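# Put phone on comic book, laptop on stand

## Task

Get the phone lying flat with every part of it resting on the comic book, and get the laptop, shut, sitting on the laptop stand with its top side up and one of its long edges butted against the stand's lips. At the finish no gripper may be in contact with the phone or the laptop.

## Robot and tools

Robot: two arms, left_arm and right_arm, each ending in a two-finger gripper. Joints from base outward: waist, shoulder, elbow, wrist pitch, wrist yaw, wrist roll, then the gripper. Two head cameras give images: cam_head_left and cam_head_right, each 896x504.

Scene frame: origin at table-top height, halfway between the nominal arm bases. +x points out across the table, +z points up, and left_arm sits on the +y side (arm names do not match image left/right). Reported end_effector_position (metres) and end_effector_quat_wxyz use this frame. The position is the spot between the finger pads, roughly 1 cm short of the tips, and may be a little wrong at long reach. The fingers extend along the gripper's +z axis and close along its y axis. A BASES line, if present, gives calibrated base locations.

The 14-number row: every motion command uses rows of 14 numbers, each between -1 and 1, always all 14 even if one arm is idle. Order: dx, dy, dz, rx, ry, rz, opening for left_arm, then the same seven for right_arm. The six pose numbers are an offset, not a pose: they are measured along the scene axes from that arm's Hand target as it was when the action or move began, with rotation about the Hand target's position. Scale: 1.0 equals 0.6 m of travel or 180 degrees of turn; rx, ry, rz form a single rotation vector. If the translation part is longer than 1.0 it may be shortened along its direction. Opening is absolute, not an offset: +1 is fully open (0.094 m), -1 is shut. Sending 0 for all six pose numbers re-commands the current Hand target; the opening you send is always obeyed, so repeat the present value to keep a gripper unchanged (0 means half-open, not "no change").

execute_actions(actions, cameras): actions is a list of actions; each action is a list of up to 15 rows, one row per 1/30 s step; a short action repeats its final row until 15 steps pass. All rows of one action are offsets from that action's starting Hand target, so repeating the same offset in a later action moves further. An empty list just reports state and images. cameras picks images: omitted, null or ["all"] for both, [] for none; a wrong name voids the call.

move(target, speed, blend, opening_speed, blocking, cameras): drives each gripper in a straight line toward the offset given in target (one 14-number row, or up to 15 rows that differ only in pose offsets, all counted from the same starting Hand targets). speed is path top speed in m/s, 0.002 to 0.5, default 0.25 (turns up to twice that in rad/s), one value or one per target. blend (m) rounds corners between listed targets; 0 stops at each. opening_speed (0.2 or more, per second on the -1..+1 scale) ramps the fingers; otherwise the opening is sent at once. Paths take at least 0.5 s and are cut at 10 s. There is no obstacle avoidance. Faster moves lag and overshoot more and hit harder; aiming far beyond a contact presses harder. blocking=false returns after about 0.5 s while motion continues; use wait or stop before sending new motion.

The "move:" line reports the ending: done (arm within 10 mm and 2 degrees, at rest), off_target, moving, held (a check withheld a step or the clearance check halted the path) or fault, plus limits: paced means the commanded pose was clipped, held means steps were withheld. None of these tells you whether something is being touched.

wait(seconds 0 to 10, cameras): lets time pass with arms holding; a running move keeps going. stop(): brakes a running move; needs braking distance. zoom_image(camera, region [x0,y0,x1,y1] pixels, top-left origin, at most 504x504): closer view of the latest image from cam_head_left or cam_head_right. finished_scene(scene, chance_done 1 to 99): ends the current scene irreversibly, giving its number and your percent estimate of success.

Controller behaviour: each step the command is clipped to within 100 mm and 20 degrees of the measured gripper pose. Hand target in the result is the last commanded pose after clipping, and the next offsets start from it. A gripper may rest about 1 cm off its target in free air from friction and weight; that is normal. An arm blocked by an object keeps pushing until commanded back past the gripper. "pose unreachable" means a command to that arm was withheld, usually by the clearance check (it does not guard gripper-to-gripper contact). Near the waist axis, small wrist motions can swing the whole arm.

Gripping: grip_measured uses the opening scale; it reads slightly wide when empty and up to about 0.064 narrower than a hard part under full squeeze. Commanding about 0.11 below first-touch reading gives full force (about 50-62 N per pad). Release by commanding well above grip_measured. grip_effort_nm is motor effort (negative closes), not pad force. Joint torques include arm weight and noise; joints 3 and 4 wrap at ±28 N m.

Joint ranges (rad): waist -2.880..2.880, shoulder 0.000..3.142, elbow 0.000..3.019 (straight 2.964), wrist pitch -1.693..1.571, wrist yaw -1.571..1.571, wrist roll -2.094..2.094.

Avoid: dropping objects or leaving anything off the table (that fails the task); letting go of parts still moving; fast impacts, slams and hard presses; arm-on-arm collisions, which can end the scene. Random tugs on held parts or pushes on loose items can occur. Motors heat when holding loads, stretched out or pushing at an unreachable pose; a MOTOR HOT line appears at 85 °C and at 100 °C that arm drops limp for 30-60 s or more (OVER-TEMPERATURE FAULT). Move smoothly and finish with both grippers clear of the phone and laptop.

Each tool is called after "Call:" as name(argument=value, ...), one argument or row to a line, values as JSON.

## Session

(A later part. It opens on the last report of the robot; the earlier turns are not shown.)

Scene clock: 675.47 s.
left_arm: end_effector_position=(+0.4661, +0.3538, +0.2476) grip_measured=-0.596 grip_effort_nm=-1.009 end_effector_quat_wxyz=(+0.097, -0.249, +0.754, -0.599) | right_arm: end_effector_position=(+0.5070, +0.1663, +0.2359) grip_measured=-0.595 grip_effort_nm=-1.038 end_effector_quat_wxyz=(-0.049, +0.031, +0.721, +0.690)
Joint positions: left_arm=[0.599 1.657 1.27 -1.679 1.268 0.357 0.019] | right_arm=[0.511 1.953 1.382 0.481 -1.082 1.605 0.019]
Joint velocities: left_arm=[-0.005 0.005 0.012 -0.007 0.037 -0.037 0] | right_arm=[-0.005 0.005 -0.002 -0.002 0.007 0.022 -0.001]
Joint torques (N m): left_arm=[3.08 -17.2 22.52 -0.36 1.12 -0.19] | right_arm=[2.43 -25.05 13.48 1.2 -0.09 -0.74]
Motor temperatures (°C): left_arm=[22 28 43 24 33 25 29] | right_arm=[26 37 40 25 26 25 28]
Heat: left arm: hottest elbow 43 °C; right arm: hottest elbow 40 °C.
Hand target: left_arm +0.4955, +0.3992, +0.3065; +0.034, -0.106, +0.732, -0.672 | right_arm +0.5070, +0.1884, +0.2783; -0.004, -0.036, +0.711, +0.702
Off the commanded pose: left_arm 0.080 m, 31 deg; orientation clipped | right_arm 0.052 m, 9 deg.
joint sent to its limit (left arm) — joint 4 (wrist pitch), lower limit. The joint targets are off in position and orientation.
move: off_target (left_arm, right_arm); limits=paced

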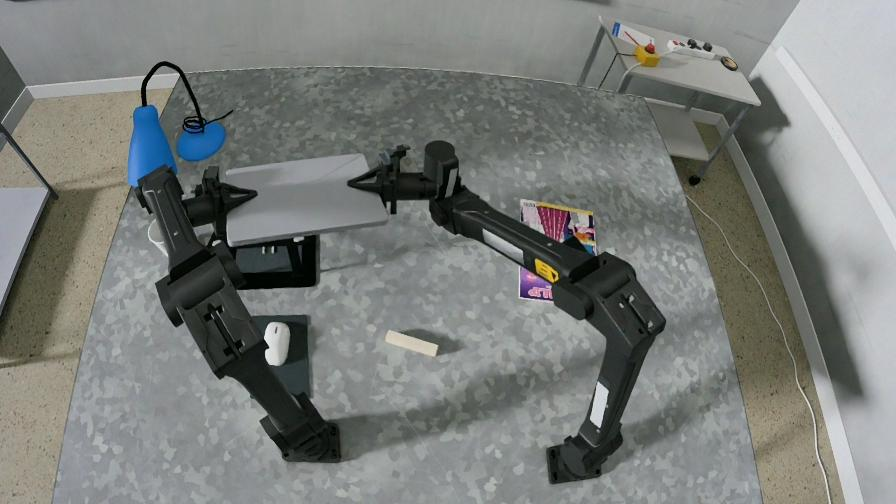

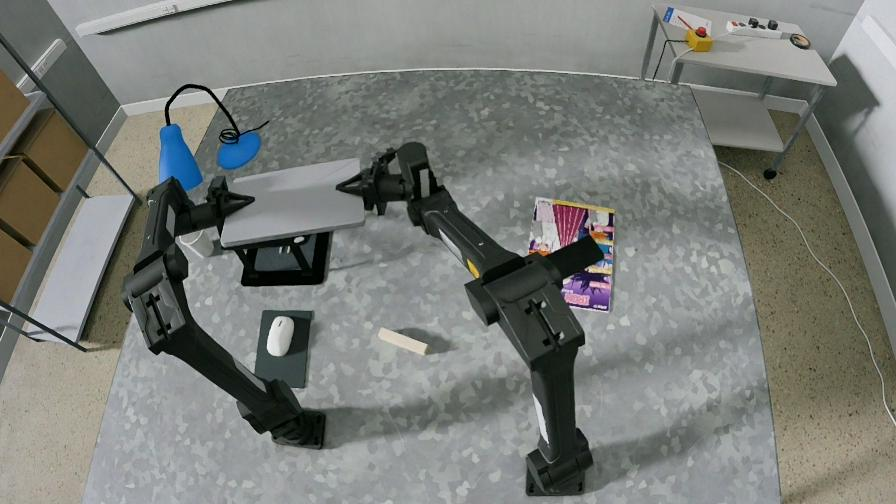

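Call:
move(
  target=[0.0475,0.158,-0.01,0.0447,0.0373,0.094,-0.75,0.023,0.203,0.02,0,0,0,-0.75],
  speed=0.05,
)

Call:
zoom_image(
  camera="cam_head_left",
  region=[90, 100, 440, 360],
)

Scene clock: 702.70 s.
left_arm: end_effector_position=(+0.5022, +0.4567, +0.2373) grip_measured=-0.603 grip_effort_nm=-1.009 end_effector_quat_wxyz=(+0.102, -0.331, +0.739, -0.578) | right_arm: end_effector_position=(+0.5409, +0.2662, +0.2305) grip_measured=-0.589 grip_effort_nm=-1.043 end_effector_quat_wxyz=(-0.055, +0.061, +0.724, +0.685)
Joint positions: left_arm=[0.718 1.828 1.504 -1.679 1.22 0.21 0.019] | right_arm=[0.615 2.134 1.682 0.355 -0.944 1.656 0.019]
Joint velocities: left_arm=[0.005 0.005 -0.017 -0.002 0.007 -0.066 0] | right_arm=[-0.024 0.005 -0.012 -0.012 -0.007 0.037 0]
Joint torques (N m): left_arm=[0.85 -21.25 22.13 -0.39 0.78 -0.24] | right_arm=[4.48 -29.04 15.43 1.29 -0.13 -1.04]
Motor temperatures (°C): left_arm=[22 29 54 24 32 24 29] | right_arm=[26 38 47 25 25 25 28]
Heat: left arm: hottest elbow 54 °C; right arm: hottest elbow 47 °C.
Hand target: left_arm +0.5243, +0.4941, +0.3005; +0.097, -0.250, +0.754, -0.600 | right_arm +0.5225, +0.3102, +0.2890; -0.005, -0.036, +0.711, +0.702
Off the commanded pose: left_arm 0.077 m, 10 deg | right_arm 0.077 m, 13 deg.
joint sent to its limit (left arm) — joint 4 (wrist pitch), lower limit. The joint targets are off in position and orientation.
move: off_target (left_arm, right_arm)

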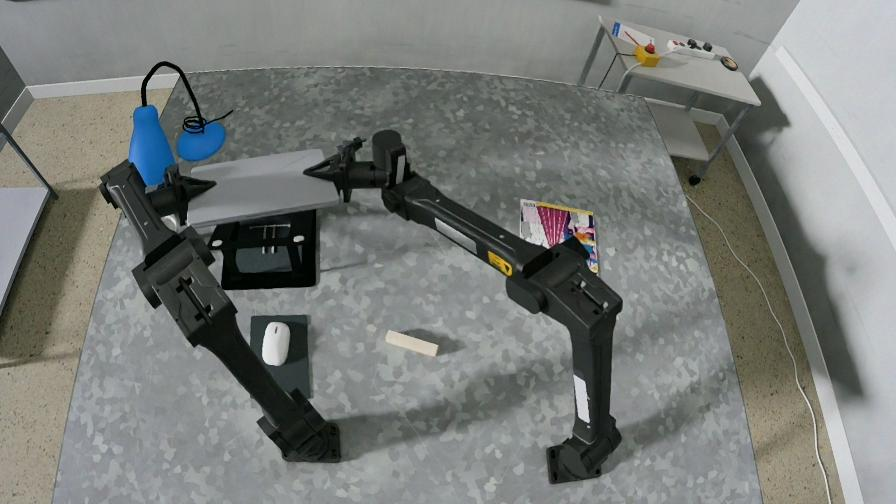

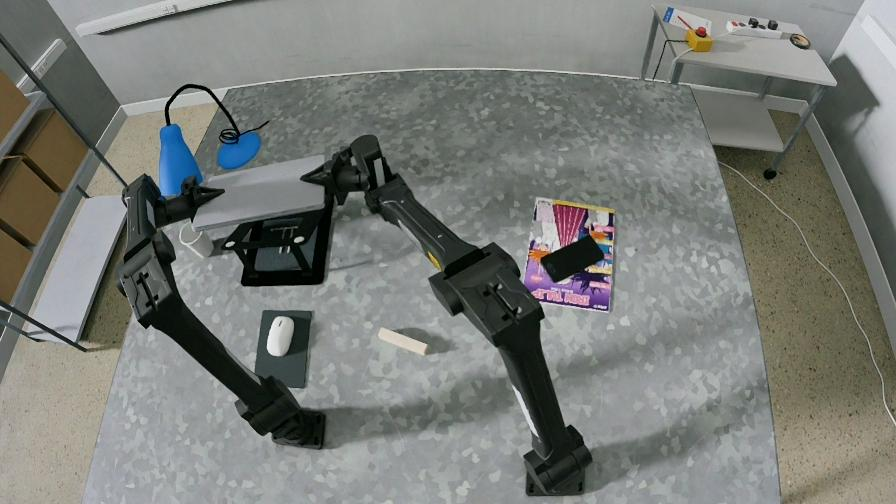

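Scaled by 1.440.

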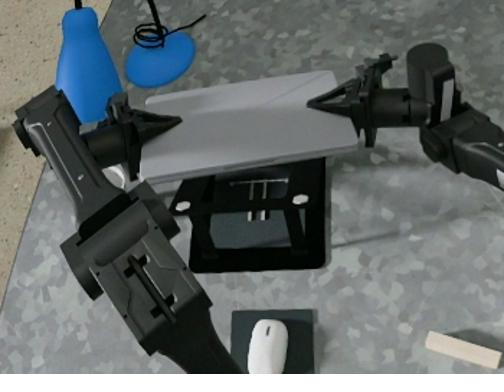

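Call:
move(
  target=[0.017,0.03,-0.117,-0.008,0.06,-0.02,-0.75,-0.017,0.03,-0.117,-0.008,0.06,-0.02,-0.75],
  speed=0.05,
)

Call:
zoom_image(
  camera="cam_head_left",
  region=[90, 120, 390, 320],
)

Call:
zoom_image(
  camera="cam_head_right",
  region=[90, 120, 390, 320],
)

Scene clock: 719.87 s.
left_arm: end_effector_position=(+0.5098, +0.4786, +0.1770) grip_measured=-0.604 grip_effort_nm=-1.004 end_effector_quat_wxyz=(+0.031, -0.376, +0.740, -0.557) | right_arm: end_effector_position=(+0.5429, +0.2886, +0.1701) grip_measured=-0.589 grip_effort_nm=-1.038 end_effector_quat_wxyz=(-0.088, +0.141, +0.725, +0.669)
Joint positions: left_arm=[0.727 1.963 1.565 -1.681 1.124 0.14 0.019] | right_arm=[0.649 2.219 1.683 0.399 -0.851 1.789 0.019]
Joint velocities: left_arm=[-0.005 -0.005 0.017 -0.007 0.037 -0.022 0.001] | right_arm=[-0.015 -0.005 0.007 -0.007 -0.051 -0.007 0]
Joint torques (N m): left_arm=[-0.56 -22.83 20.67 -0.42 0.3 -0.05] | right_arm=[4.78 -30.86 10.92 2.66 -0.12 -0.81]
Motor temperatures (°C): left_arm=[22 29 54 23 31 24 29] | right_arm=[26 43 47 25 25 26 28]
Heat: left arm: hottest elbow 54 °C; right arm: hottest elbow 47 °C.
Hand target: left_arm +0.5350, +0.5119, +0.2305; +0.004, -0.283, +0.760, -0.586 | right_arm +0.5110, +0.3282, +0.2192; -0.050, +0.052, +0.717, +0.693
Off the commanded pose: left_arm 0.068 m, 12 deg | right_arm 0.070 m, 11 deg.
joint read past its limit (left arm) — joint 4 (wrist pitch), lower limit.
joint sent to its limit (left arm) — joint 4 (wrist pitch), lower limit. The joint targets are off in position and orientation.
move: off_target (left_arm, right_arm)

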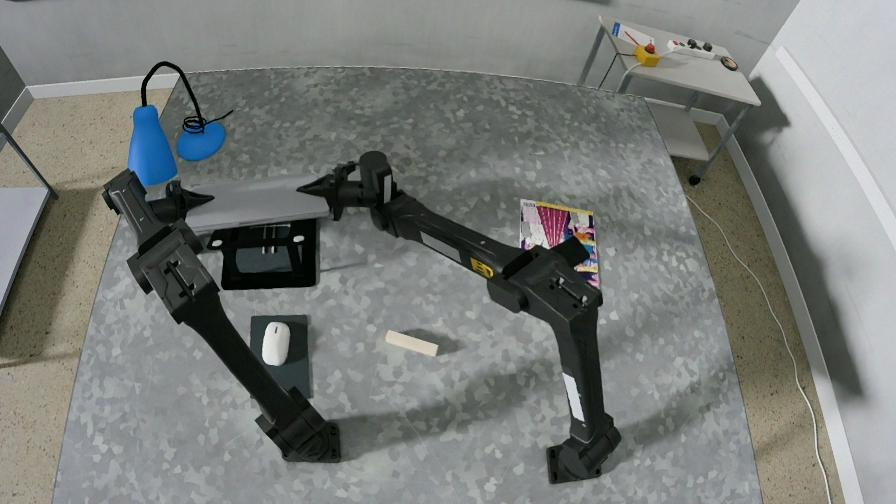

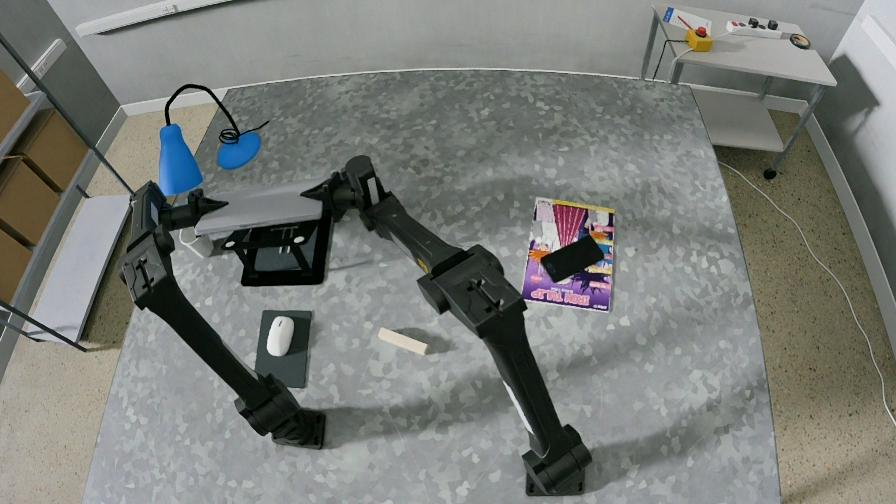

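Scaled by 1.680.

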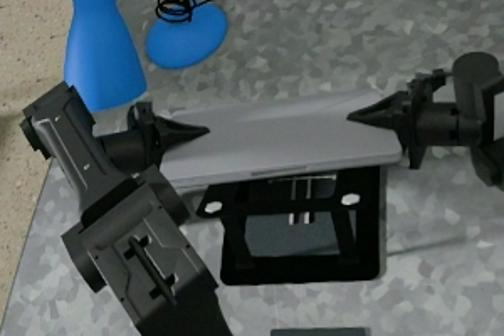

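Scaled by 1.680.

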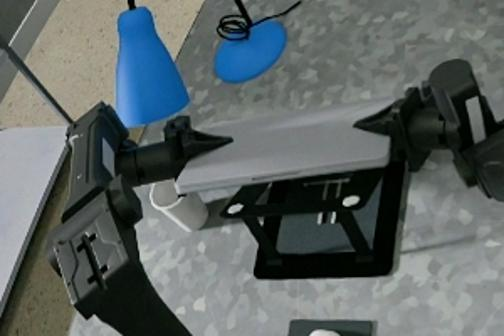

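Call:
move(
  target=[0, 0, -0.08, -0.004, 0.02, -0.005, -0.75, 0, 0, -0.08, -0.004, 0.02, -0.005, -0.75],
  speed=0.05,
)

Scene clock: 732.57 s.
left_arm: end_effector_position=(+0.5106, +0.4846, +0.1381) grip_measured=-0.606 grip_effort_nm=-1.009 end_effector_quat_wxyz=(+0.001, -0.386, +0.738, -0.554) | right_arm: end_effector_position=(+0.5401, +0.2952, +0.1321) grip_measured=-0.595 grip_effort_nm=-1.043 end_effector_quat_wxyz=(-0.104, +0.165, +0.722, +0.663)
Joint positions: left_arm=[0.73 2.043 1.581 -1.683 1.092 0.149 0.019] | right_arm=[0.66 2.274 1.675 0.453 -0.832 1.843 0.019]
Joint velocities: left_arm=[-0.005 -0.005 -0.002 0.002 -0.007 -0.022 -0.001] | right_arm=[-0.024 -0.005 0.007 -0.002 -0.007 0.022 0.001]
Joint torques (N m): left_arm=[-0.91 -23.47 18.14 -0.4 0.07 -0.03] | right_arm=[4.54 -30.97 9.26 2.8 -0.25 -0.87]
Motor temperatures (°C): left_arm=[22 30 55 23 31 24 29] | right_arm=[26 43 48 25 25 26 28]
Heat: left arm: hottest elbow 55 °C; right arm: hottest elbow 48 °C.
Hand target: left_arm +0.5353, +0.5115, +0.1825; -0.026, -0.295, +0.758, -0.581 | right_arm +0.5101, +0.3278, +0.1710; -0.067, +0.080, +0.719, +0.687
Off the commanded pose: left_arm 0.058 m, 12 deg | right_arm 0.059 m, 11 deg.
joint read past its limit (left arm) — joint 4 (wrist pitch), lower limit.
joint sent to its limit (left arm) — joint 4 (wrist pitch), lower limit. The joint targets are off in position and orientation.
move: off_target (left_arm, right_arm)

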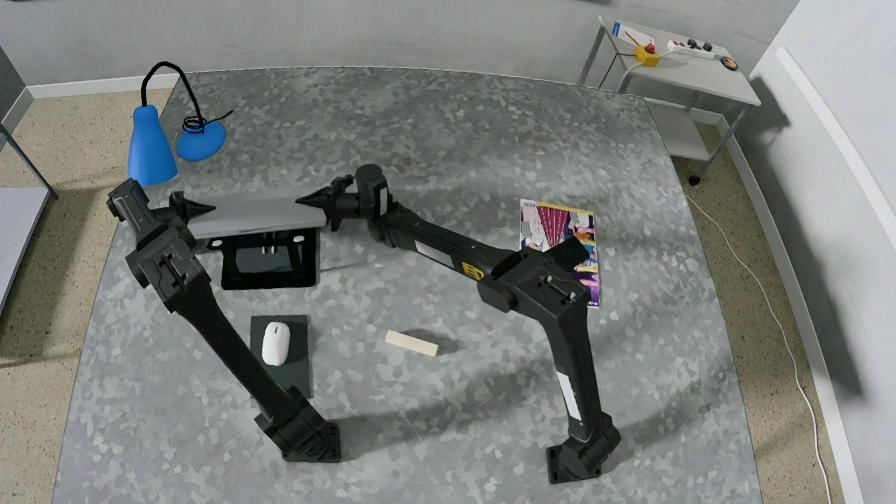

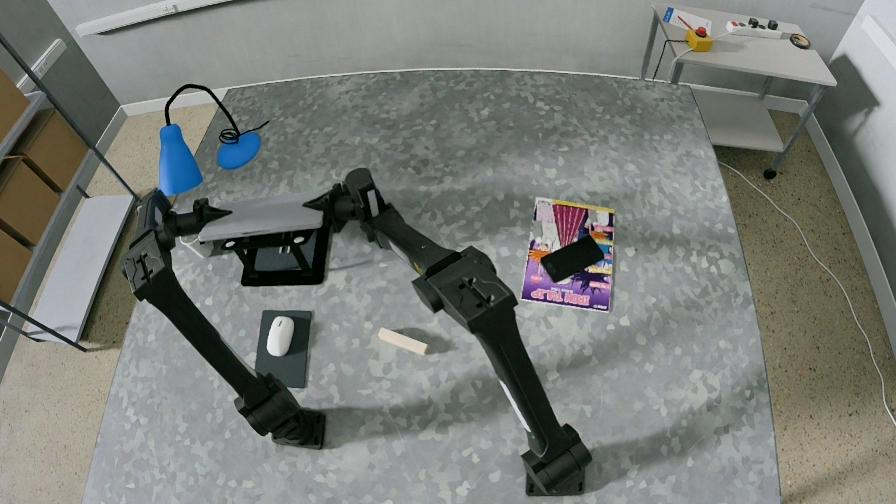

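Call:
zoom_image(
  camera="cam_head_left",
  region=[100, 140, 400, 310],
)

Call:
zoom_image(
  camera="cam_head_right",
  region=[110, 140, 410, 310],
)

Scaled by 1.680.

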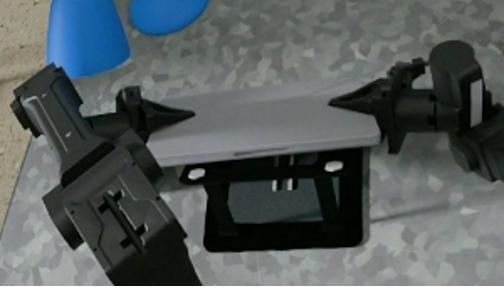

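Scaled by 1.680.

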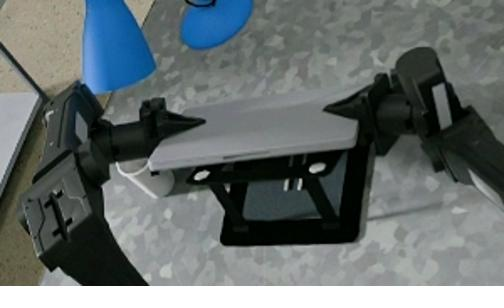

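Call:
move(
  target=[0, 0, -0.055, -0.001, 0.005, -0.005, -0.75, 0, 0, -0.055, -0.001, 0.005, -0.005, -0.75],
  speed=0.04,
)

Call:
zoom_image(
  camera="cam_head_left",
  region=[100, 140, 400, 310],
)

Call:
zoom_image(
  camera="cam_head_right",
  region=[110, 140, 410, 310],
)

Scene clock: 740.70 s.
left_arm: end_effector_position=(+0.5132, +0.4865, +0.1245) grip_measured=-0.607 grip_effort_nm=-1.009 end_effector_quat_wxyz=(+0.001, -0.377, +0.742, -0.554) | right_arm: end_effector_position=(+0.5406, +0.2952, +0.1194) grip_measured=-0.613 grip_effort_nm=-1.028 end_effector_quat_wxyz=(-0.098, +0.173, +0.716, +0.669)
Joint positions: left_arm=[0.728 2.076 1.594 -1.683 1.087 0.183 0.018] | right_arm=[0.663 2.294 1.661 0.51 -0.808 1.864 0.018]
Joint velocities: left_arm=[0.005 0.005 0.007 0.002 0.051 -0.125 0] | right_arm=[-0.005 -0.005 0.002 -0.002 -0.037 0.022 0]
Joint torques (N m): left_arm=[-1.03 -20.95 17.84 -0.4 -0.41 0.1] | right_arm=[4.19 -29.04 8.98 2.93 -0.44 -0.94]
Motor temperatures (°C): left_arm=[22 31 55 23 30 24 29] | right_arm=[26 45 48 25 25 26 28]
Heat: left arm: hottest elbow 55 °C; right arm: hottest elbow 48 °C.
Hand target: left_arm +0.5355, +0.5113, +0.1496; -0.037, -0.293, +0.759, -0.580 | right_arm +0.5094, +0.3277, +0.1381; -0.067, +0.091, +0.719, +0.685
Off the commanded pose: left_arm 0.042 m, 11 deg | right_arm 0.048 m, 10 deg.
joint read past its limit (left arm) — joint 4 (wrist pitch), lower limit.
joint sent to its limit (left arm) — joint 4 (wrist pitch), lower limit. The joint targets are off in position and orientation.
move: off_target (left_arm, right_arm)

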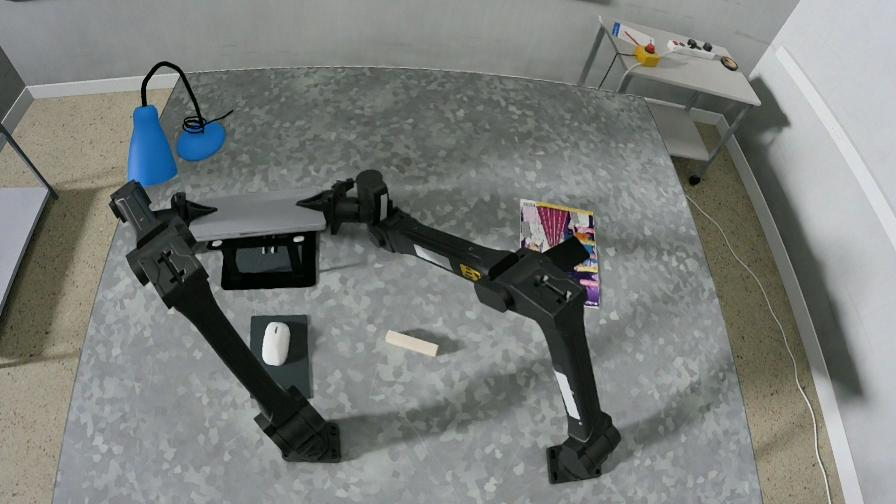

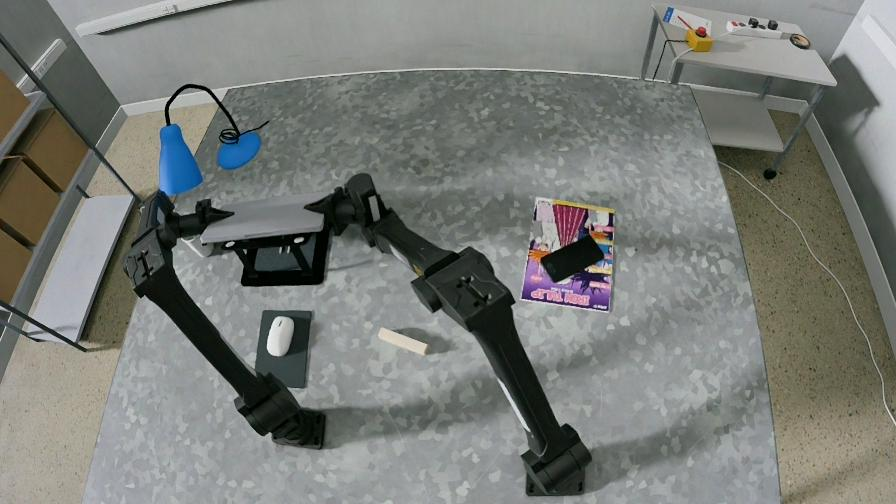

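Scaled by 1.680.

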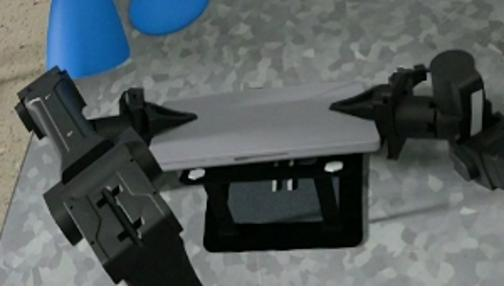

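Scaled by 1.680.

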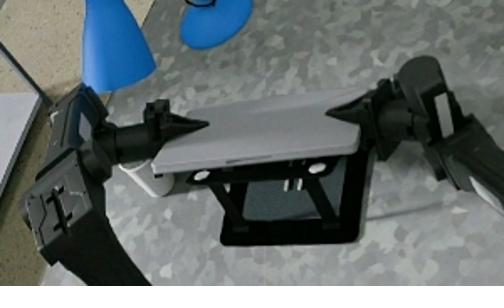

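Call:
move(
  target=[0.025, 0, -0.03, -0.003, 0.02, 0, -0.75, 0.025, 0, -0.03, -0.003, 0.02, 0, -0.75],
  speed=0.04,
)

Call:
zoom_image(
  camera="cam_head_left",
  region=[150, 150, 360, 270],
)

Call:
zoom_image(
  camera="cam_head_right",
  region=[160, 150, 370, 270],
)

Scene clock: 752.87 s.
left_arm: end_effector_position=(+0.5270, +0.4849, +0.1177) grip_measured=-0.607 grip_effort_nm=-1.009 end_effector_quat_wxyz=(-0.013, -0.378, +0.746, -0.549) | right_arm: end_effector_position=(+0.5474, +0.2932, +0.1090) grip_measured=-0.624 grip_effort_nm=-1.043 end_effector_quat_wxyz=(-0.109, +0.195, +0.711, +0.667)
Joint positions: left_arm=[0.706 2.109 1.639 -1.683 1.075 0.15 0.018] | right_arm=[0.657 2.315 1.67 0.52 -0.799 1.91 0.018]
Joint velocities: left_arm=[0.005 0.005 -0.002 -0.007 -0.051 0.022 0] | right_arm=[0.005 -0.015 0.002 0.002 0.022 0.007 -0.001]
Joint torques (N m): left_arm=[-1.61 -19.96 18.39 -0.27 -0.32 -0.13] | right_arm=[3.6 -27.05 11.34 2.17 -1.22 -0.94]
Motor temperatures (°C): left_arm=[22 31 54 23 30 24 29] | right_arm=[26 48 47 25 25 26 29]
Heat: left arm: hottest elbow 54 °C; right arm: hottest shoulder 48 °C.
Hand target: left_arm +0.5506, +0.5113, +0.1318; -0.062, -0.311, +0.755, -0.574 | right_arm +0.5242, +0.3273, +0.1199; -0.090, +0.113, +0.720, +0.679
Off the commanded pose: left_arm 0.038 m, 10 deg | right_arm 0.043 m, 10 deg.
joint read past its limit (left arm) — joint 4 (wrist pitch), lower limit.
joint sent to its limit (left arm) — joint 4 (wrist pitch), lower limit. The joint targets are off in position and orientation.
move: off_target (left_arm, right_arm)

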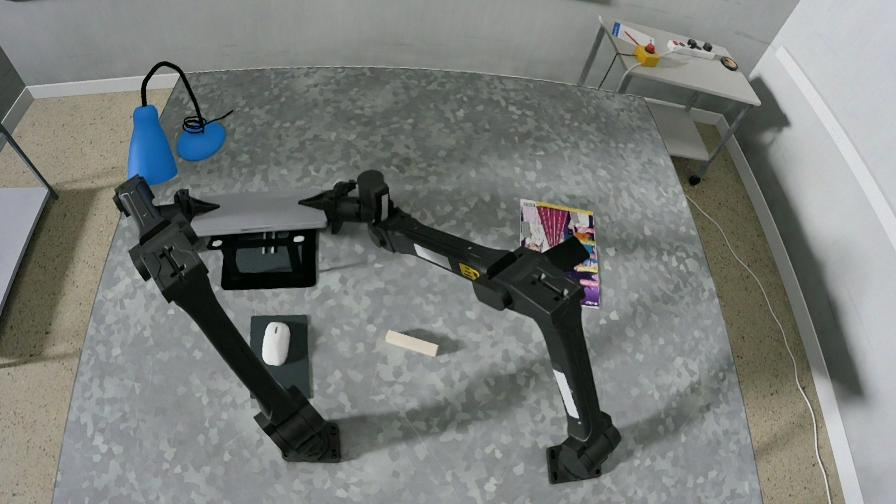

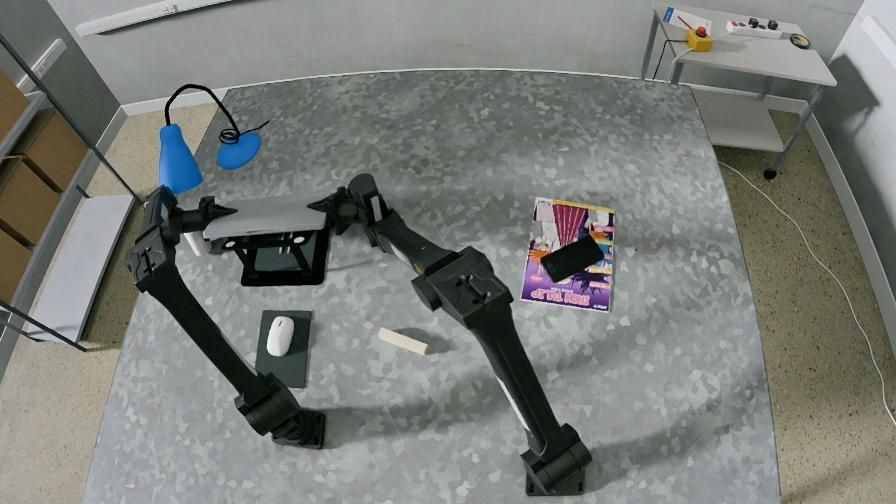

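Scaled by 2.400.

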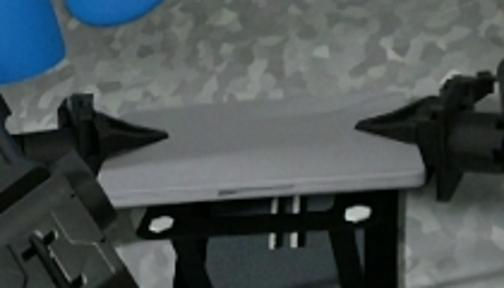

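Scaled by 2.400.

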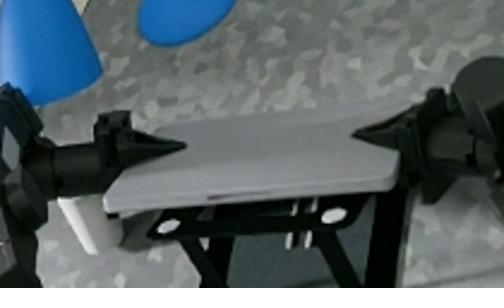

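Call:
move(
  target=[0.03, 0, -0.025, 0, 0, 0, -0.75, 0.03, 0, -0.025, 0, 0, 0, -0.75],
  speed=0.04,
)

Call:
zoom_image(
  camera="cam_head_left",
  region=[150, 150, 360, 270],
)

Call:
zoom_image(
  camera="cam_head_right",
  region=[160, 150, 370, 270],
)

Scene clock: 759.87 s.
left_arm: end_effector_position=(+0.5322, +0.4883, +0.1193) grip_measured=-0.608 grip_effort_nm=-1.013 end_effector_quat_wxyz=(-0.008, -0.376, +0.746, -0.549) | right_arm: end_effector_position=(+0.5544, +0.2988, +0.1075) grip_measured=-0.627 grip_effort_nm=-1.038 end_effector_quat_wxyz=(-0.116, +0.183, +0.708, +0.672)
Joint positions: left_arm=[0.705 2.117 1.659 -1.683 1.079 0.148 0.018] | right_arm=[0.653 2.35 1.72 0.527 -0.827 1.919 0.018]
Joint velocities: left_arm=[-0.005 -0.015 0.002 -0.002 -0.051 0.037 0.001] | right_arm=[-0.005 -0.005 0.002 0.002 -0.007 -0.022 -0.001]
Joint torques (N m): left_arm=[-2.02 -15.38 21.11 -0.62 -0.08 -0.13] | right_arm=[2.84 -26.05 12.15 1.68 -0.81 -0.99]
Motor temperatures (°C): left_arm=[22 31 53 23 30 24 29] | right_arm=[26 48 48 25 26 26 29]
Heat: left arm: hottest elbow 53 °C; right arm: hottest shoulder 48 °C.
Hand target: left_arm +0.5689, +0.5111, +0.1170; -0.062, -0.311, +0.755, -0.574 | right_arm +0.5417, +0.3270, +0.1045; -0.090, +0.113, +0.720, +0.679
Off the commanded pose: left_arm 0.043 m, 10 deg | right_arm 0.031 m, 9 deg.
joint read past its limit (left arm) — joint 4 (wrist pitch), lower limit.
joint sent to its limit (left arm) — joint 4 (wrist pitch), lower limit. The joint targets are off in position and orientation.
move: off_target (left_arm, right_arm)

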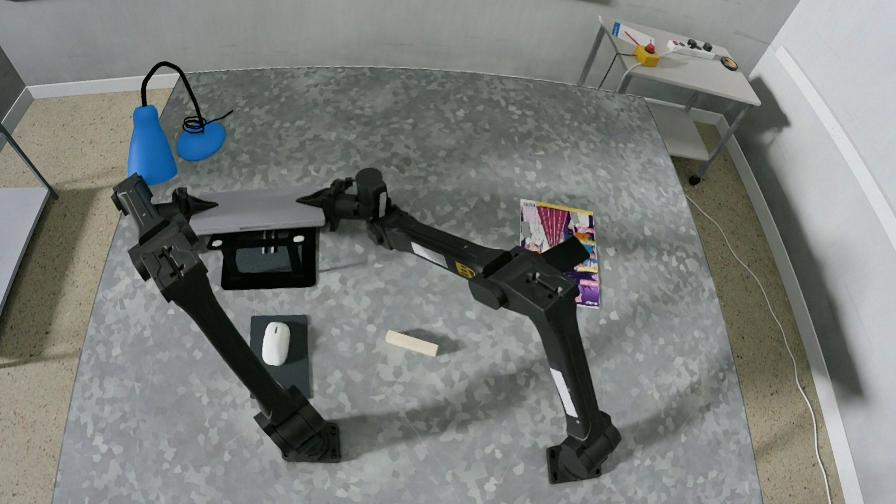

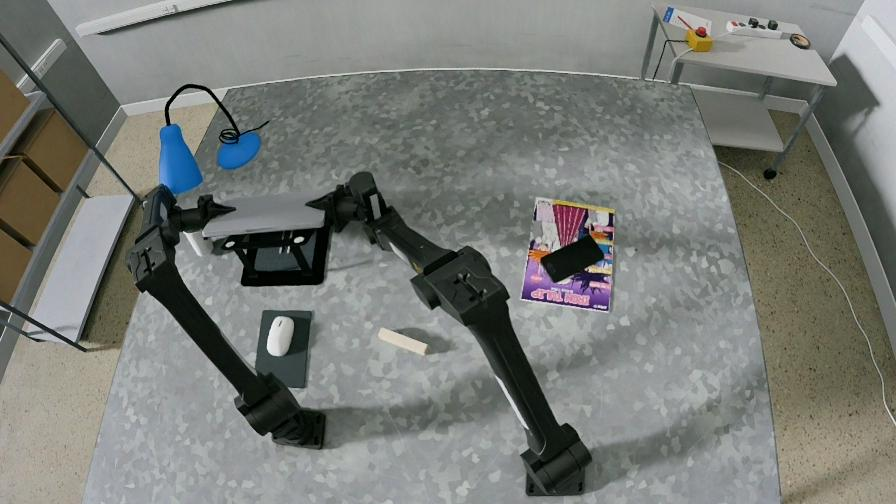

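Scaled by 2.400.

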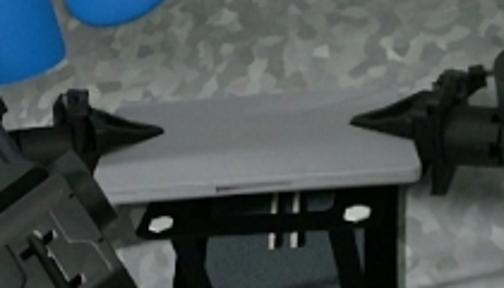

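Scaled by 2.400.

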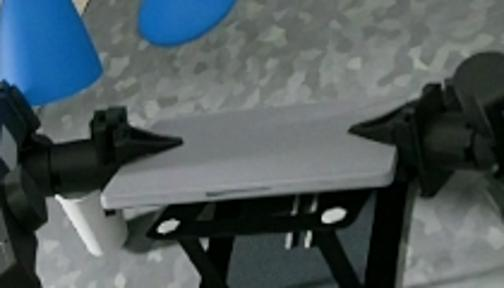

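Call:
move(
  target=[0, 0, 0, 0, 0, 0, -0.75, 0, 0, 0, 0, 0, 0, -0.45],
  opening_speed=0.2,
)

Call:
zoom_image(
  camera="cam_head_left",
  region=[150, 150, 360, 270],
)

Call:
zoom_image(
  camera="cam_head_right",
  region=[160, 150, 370, 270],
)

Scene clock: 770.17 s.
left_arm: end_effector_position=(+0.5440, +0.5023, +0.1247) grip_measured=-0.630 grip_effort_nm=-1.004 end_effector_quat_wxyz=(-0.002, -0.385, +0.746, -0.544) | right_arm: end_effector_position=(+0.5535, +0.3000, +0.1121) grip_measured=-0.452 grip_effort_nm=0.085 end_effector_quat_wxyz=(-0.092, +0.145, +0.714, +0.679)
Joint positions: left_arm=[0.709 2.137 1.72 -1.683 1.077 0.106 0.017] | right_arm=[0.652 2.351 1.73 0.527 -0.846 1.836 0.026]
Joint velocities: left_arm=[-0.005 0.005 0.012 0.002 0.022 0.051 0] | right_arm=[-0.005 -0.005 0.012 0.012 -0.007 0.007 0.001]
Joint torques (N m): left_arm=[-2.78 -17.2 16.88 -0.43 0.16 0.2] | right_arm=[2.84 -26.17 11.77 1.18 -0.27 -0.28]
Motor temperatures (°C): left_arm=[22 31 52 23 30 24 29] | right_arm=[26 46 49 25 26 27 29]
Heat: left arm: hottest elbow 52 °C; right arm: hottest elbow 49 °C.
Hand target: left_arm +0.5689, +0.5111, +0.1171; -0.062, -0.311, +0.755, -0.573 | right_arm +0.5418, +0.3269, +0.1045; -0.090, +0.113, +0.720, +0.679
Off the commanded pose: left_arm 0.028 m, 12 deg | right_arm 0.030 m, 4 deg.
joint read past its limit (left arm) — joint 4 (wrist pitch), lower limit.
joint sent to its limit (left arm) — joint 4 (wrist pitch), lower limit. The joint targets are off in orientation, not in position.
move: off_target (left_arm, right_arm)

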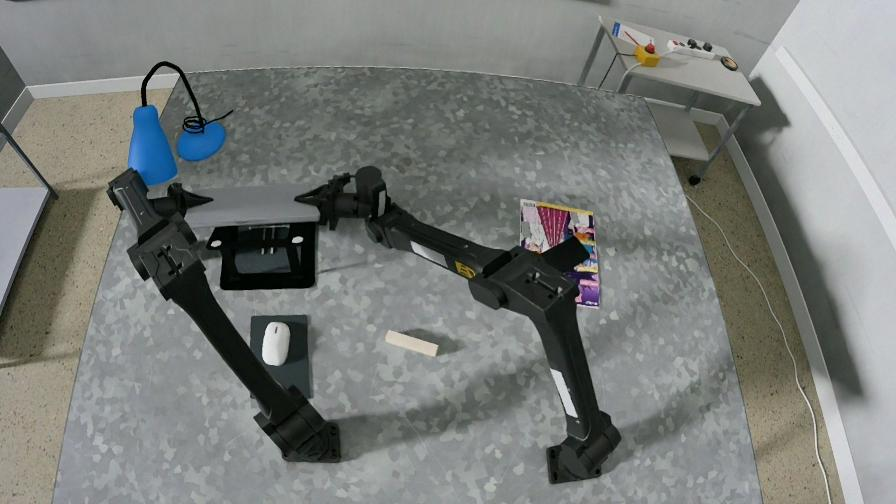

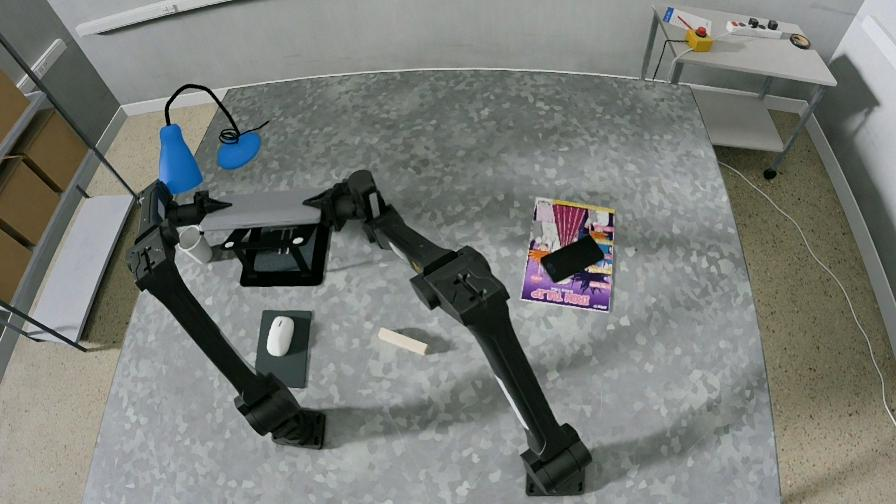

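Scaled by 2.400.

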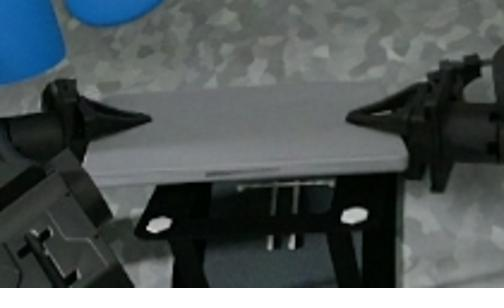

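Scaled by 2.400.

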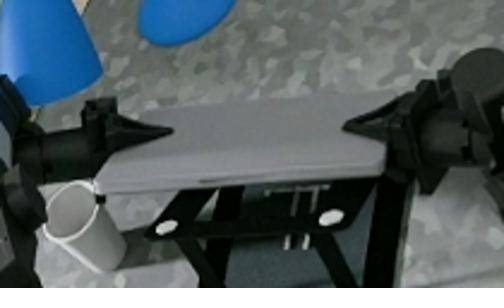

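Call:
move(
  target=[-0.04, -0.01, -0.02, 0, 0, 0, -0.75, 0.0, 0, 0, 0, 0, 0, -0.45],
  speed=0.03,
)

Call:
zoom_image(
  camera="cam_head_left",
  region=[150, 150, 360, 270],
)

Call:
zoom_image(
  camera="cam_head_right",
  region=[160, 150, 370, 270],
)

Scene clock: 781.20 s.
left_arm: end_effector_position=(+0.5434, +0.5029, +0.1243) grip_measured=-0.631 grip_effort_nm=-1.009 end_effector_quat_wxyz=(+0.003, -0.378, +0.750, -0.543) | right_arm: end_effector_position=(+0.5534, +0.3000, +0.1121) grip_measured=-0.452 grip_effort_nm=0.085 end_effector_quat_wxyz=(-0.092, +0.144, +0.714, +0.679)
Joint positions: left_arm=[0.71 2.137 1.72 -1.683 1.074 0.125 0.017] | right_arm=[0.652 2.351 1.73 0.527 -0.847 1.835 0.026]
Joint velocities: left_arm=[0.005 -0.005 0.002 -0.012 0.007 -0.007 0] | right_arm=[0.015 -0.005 0.002 -0.007 0.037 -0.037 0.001]
Joint torques (N m): left_arm=[-1.38 -18.96 9.62 -0.42 -0.26 0.6] | right_arm=[2.9 -26.11 11.77 1.17 -0.26 -0.33]
Motor temperatures (°C): left_arm=[22 30 52 23 30 24 29] | right_arm=[26 45 48 25 25 26 28]
Heat: left arm: hottest elbow 52 °C; right arm: hottest elbow 48 °C.
Hand target: left_arm +0.5448, +0.5051, +0.1049; -0.062, -0.311, +0.755, -0.573 | right_arm +0.5418, +0.3269, +0.1045; -0.090, +0.113, +0.720, +0.679
Off the commanded pose: left_arm 0.019 m, 11 deg | right_arm 0.030 m, 4 deg.
joint read past its limit (left arm) — joint 4 (wrist pitch), lower limit.
joint sent to its limit (left arm) — joint 4 (wrist pitch), lower limit. The joint targets are off in orientation, not in position.
move: off_target (left_arm, right_arm)

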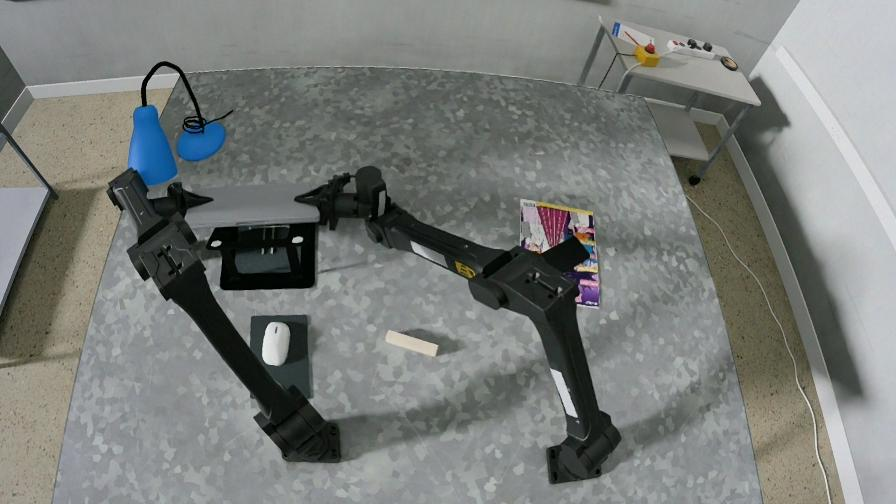

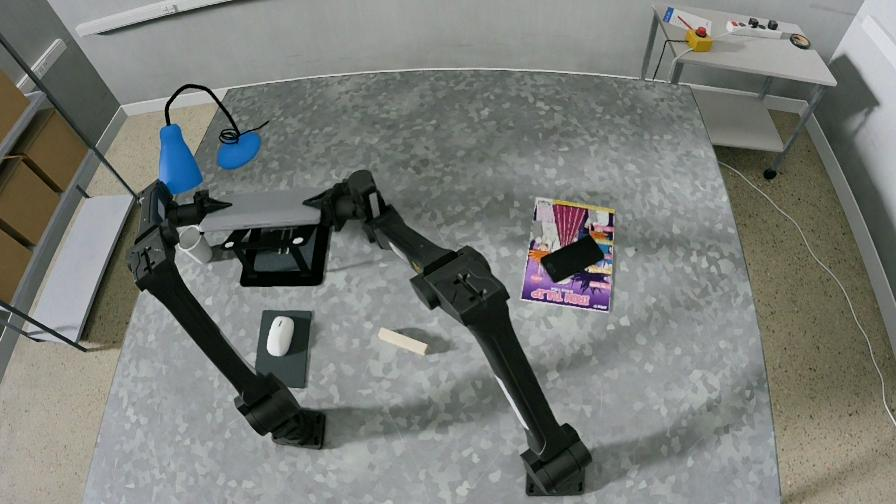

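Scaled by 2.400.

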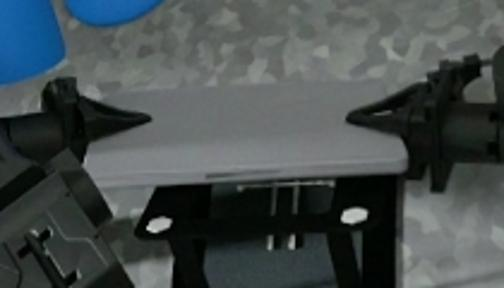

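Scaled by 2.400.

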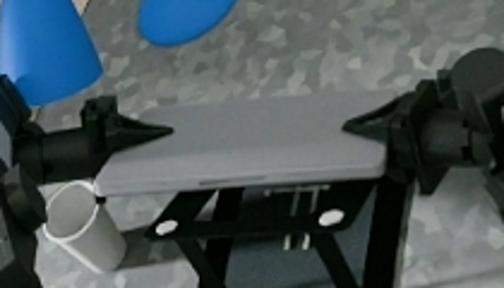

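Call:
move(
  target=[0, 0, 0, 0, 0, 0, -0.75, 0.0, 0, 0, 0, 0, 0, -0.75],
  speed=0.03,
  opening_speed=0.3,
  cameras=[],
)

Call:
move(
  target=[-0.08, -0.01, 0.01, 0, 0, 0, -0.75, -0.08, -0.01, 0.01, 0, 0, 0, -0.75],
  speed=0.04,
)

Call:
zoom_image(
  camera="cam_head_left",
  region=[150, 150, 360, 270],
)

Call:
zoom_image(
  camera="cam_head_right",
  region=[160, 150, 370, 270],
)

Scene clock: 794.40 s.
left_arm: end_effector_position=(+0.5430, +0.5031, +0.1240) grip_measured=-0.631 grip_effort_nm=-1.004 end_effector_quat_wxyz=(+0.007, -0.371, +0.754, -0.542) | right_arm: end_effector_position=(+0.5521, +0.3007, +0.1107) grip_measured=-0.587 grip_effort_nm=-1.038 end_effector_quat_wxyz=(-0.107, +0.157, +0.712, +0.676)
Joint positions: left_arm=[0.711 2.137 1.72 -1.683 1.072 0.143 0.017] | right_arm=[0.654 2.352 1.73 0.526 -0.85 1.872 0.019]
Joint velocities: left_arm=[-0.005 0.005 0.012 0.007 -0.022 0.066 0] | right_arm=[0.015 -0.015 0.007 -0.002 0.007 0.007 0]
Joint torques (N m): left_arm=[-1.79 -19.08 9.66 -0.39 -0.26 0.43] | right_arm=[2.78 -26.17 11.74 1.37 -0.13 -0.64]
Motor temperatures (°C): left_arm=[22 30 49 23 29 24 30] | right_arm=[26 46 48 25 25 26 28]
Heat: left arm: hottest elbow 49 °C; right arm: hottest elbow 48 °C.
Hand target: left_arm +0.5448, +0.5051, +0.1049; -0.062, -0.311, +0.755, -0.573 | right_arm +0.5418, +0.3269, +0.1046; -0.090, +0.113, +0.720, +0.679
Off the commanded pose: left_arm 0.019 m, 11 deg | right_arm 0.029 m, 5 deg.
joint read past its limit (left arm) — joint 4 (wrist pitch), lower limit.
joint sent to its limit (left arm) — joint 4 (wrist pitch), lower limit. The joint targets are off in orientation, not in position.
move: off_target (left_arm, right_arm)
No camera images: "cameras" was empty.

Scene clock: 797.07 s.
left_arm: end_effector_position=(+0.5106, +0.4997, +0.1012) grip_measured=-0.630 grip_effort_nm=-1.004 end_effector_quat_wxyz=(-0.003, -0.388, +0.732, -0.559) | right_arm: end_effector_position=(+0.5296, +0.2971, +0.1020) grip_measured=-0.640 grip_effort_nm=-1.038 end_effector_quat_wxyz=(-0.119, +0.186, +0.710, +0.669)
Joint positions: left_arm=[0.75 2.129 1.606 -1.676 1.09 0.192 0.017] | right_arm=[0.673 2.313 1.633 0.567 -0.81 1.921 0.017]
Joint velocities: left_arm=[0.005 0.005 -0.007 -0.007 0.007 0.037 0.001] | right_arm=[-0.015 -0.015 -0.002 -0.002 0.007 -0.066 0]
Joint torques (N m): left_arm=[-2.32 -24.88 6.61 -0.8 -2.37 0.53] | right_arm=[4.07 -29.39 6.61 2.69 -0.28 -0.99]
Motor temperatures (°C): left_arm=[22 30 49 23 30 24 30] | right_arm=[26 46 48 25 25 26 28]
Heat: left arm: hottest elbow 49 °C; right arm: hottest elbow 48 °C.
Hand target: left_arm +0.4966, +0.4990, +0.1105; -0.062, -0.311, +0.755, -0.574 | right_arm +0.4940, +0.3216, +0.1117; -0.089, +0.113, +0.720, +0.679
Off the commanded pose: left_arm 0.017 m, 12 deg | right_arm 0.044 m, 9 deg.
joint sent to its limit (left arm) — joint 4 (wrist pitch), lower limit. The joint targets are off in orientation, not in position.
move: off_target (left_arm, right_arm)

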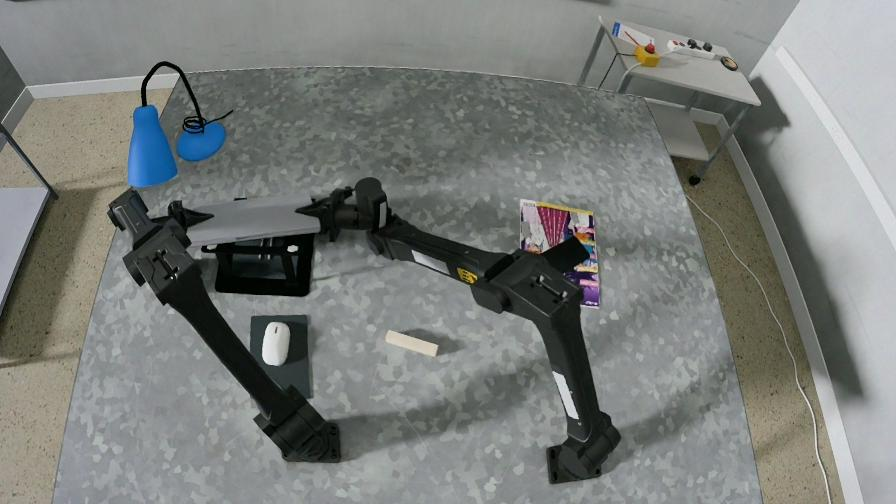

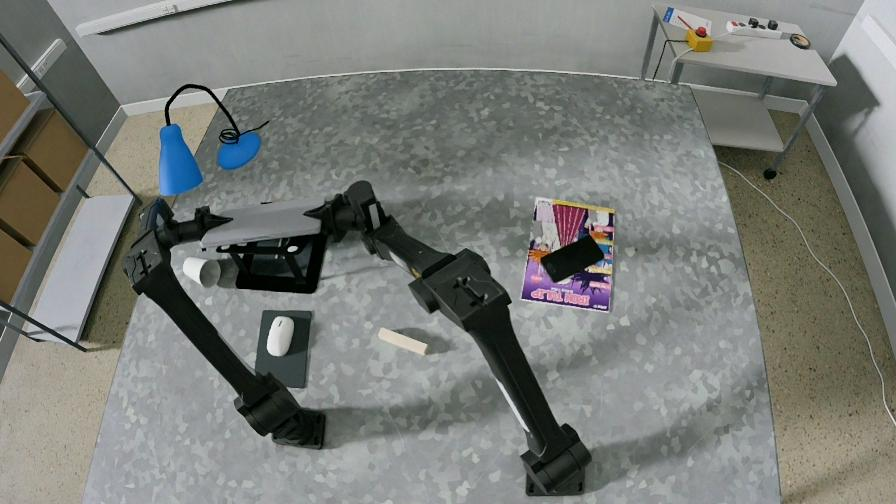

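Scaled by 2.400.

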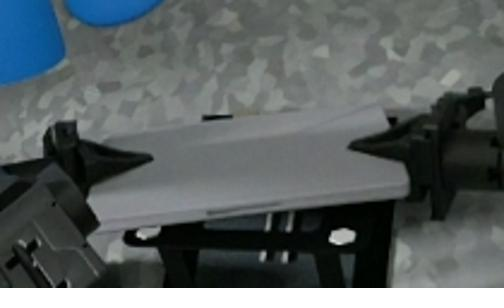

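Scaled by 2.400.

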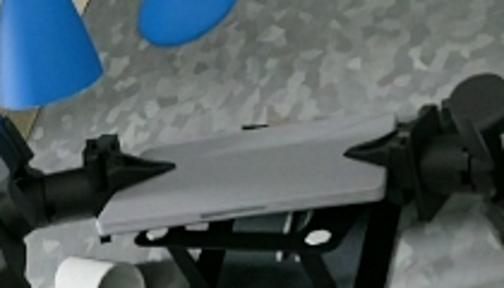

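Call:
zoom_image(
  camera="cam_head_right",
  region=[110, 180, 350, 310],
)

Call:
zoom_image(
  camera="cam_head_left",
  region=[100, 180, 340, 310],
)

Scaled by 2.100.

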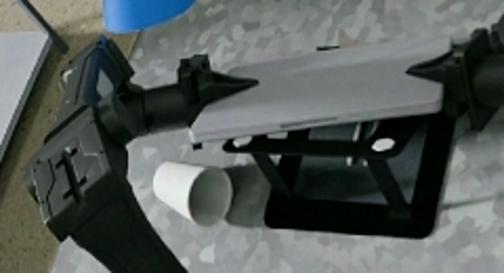

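Scaled by 2.100.

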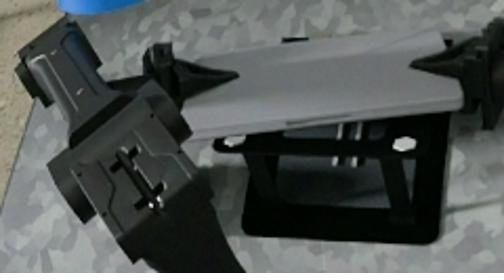

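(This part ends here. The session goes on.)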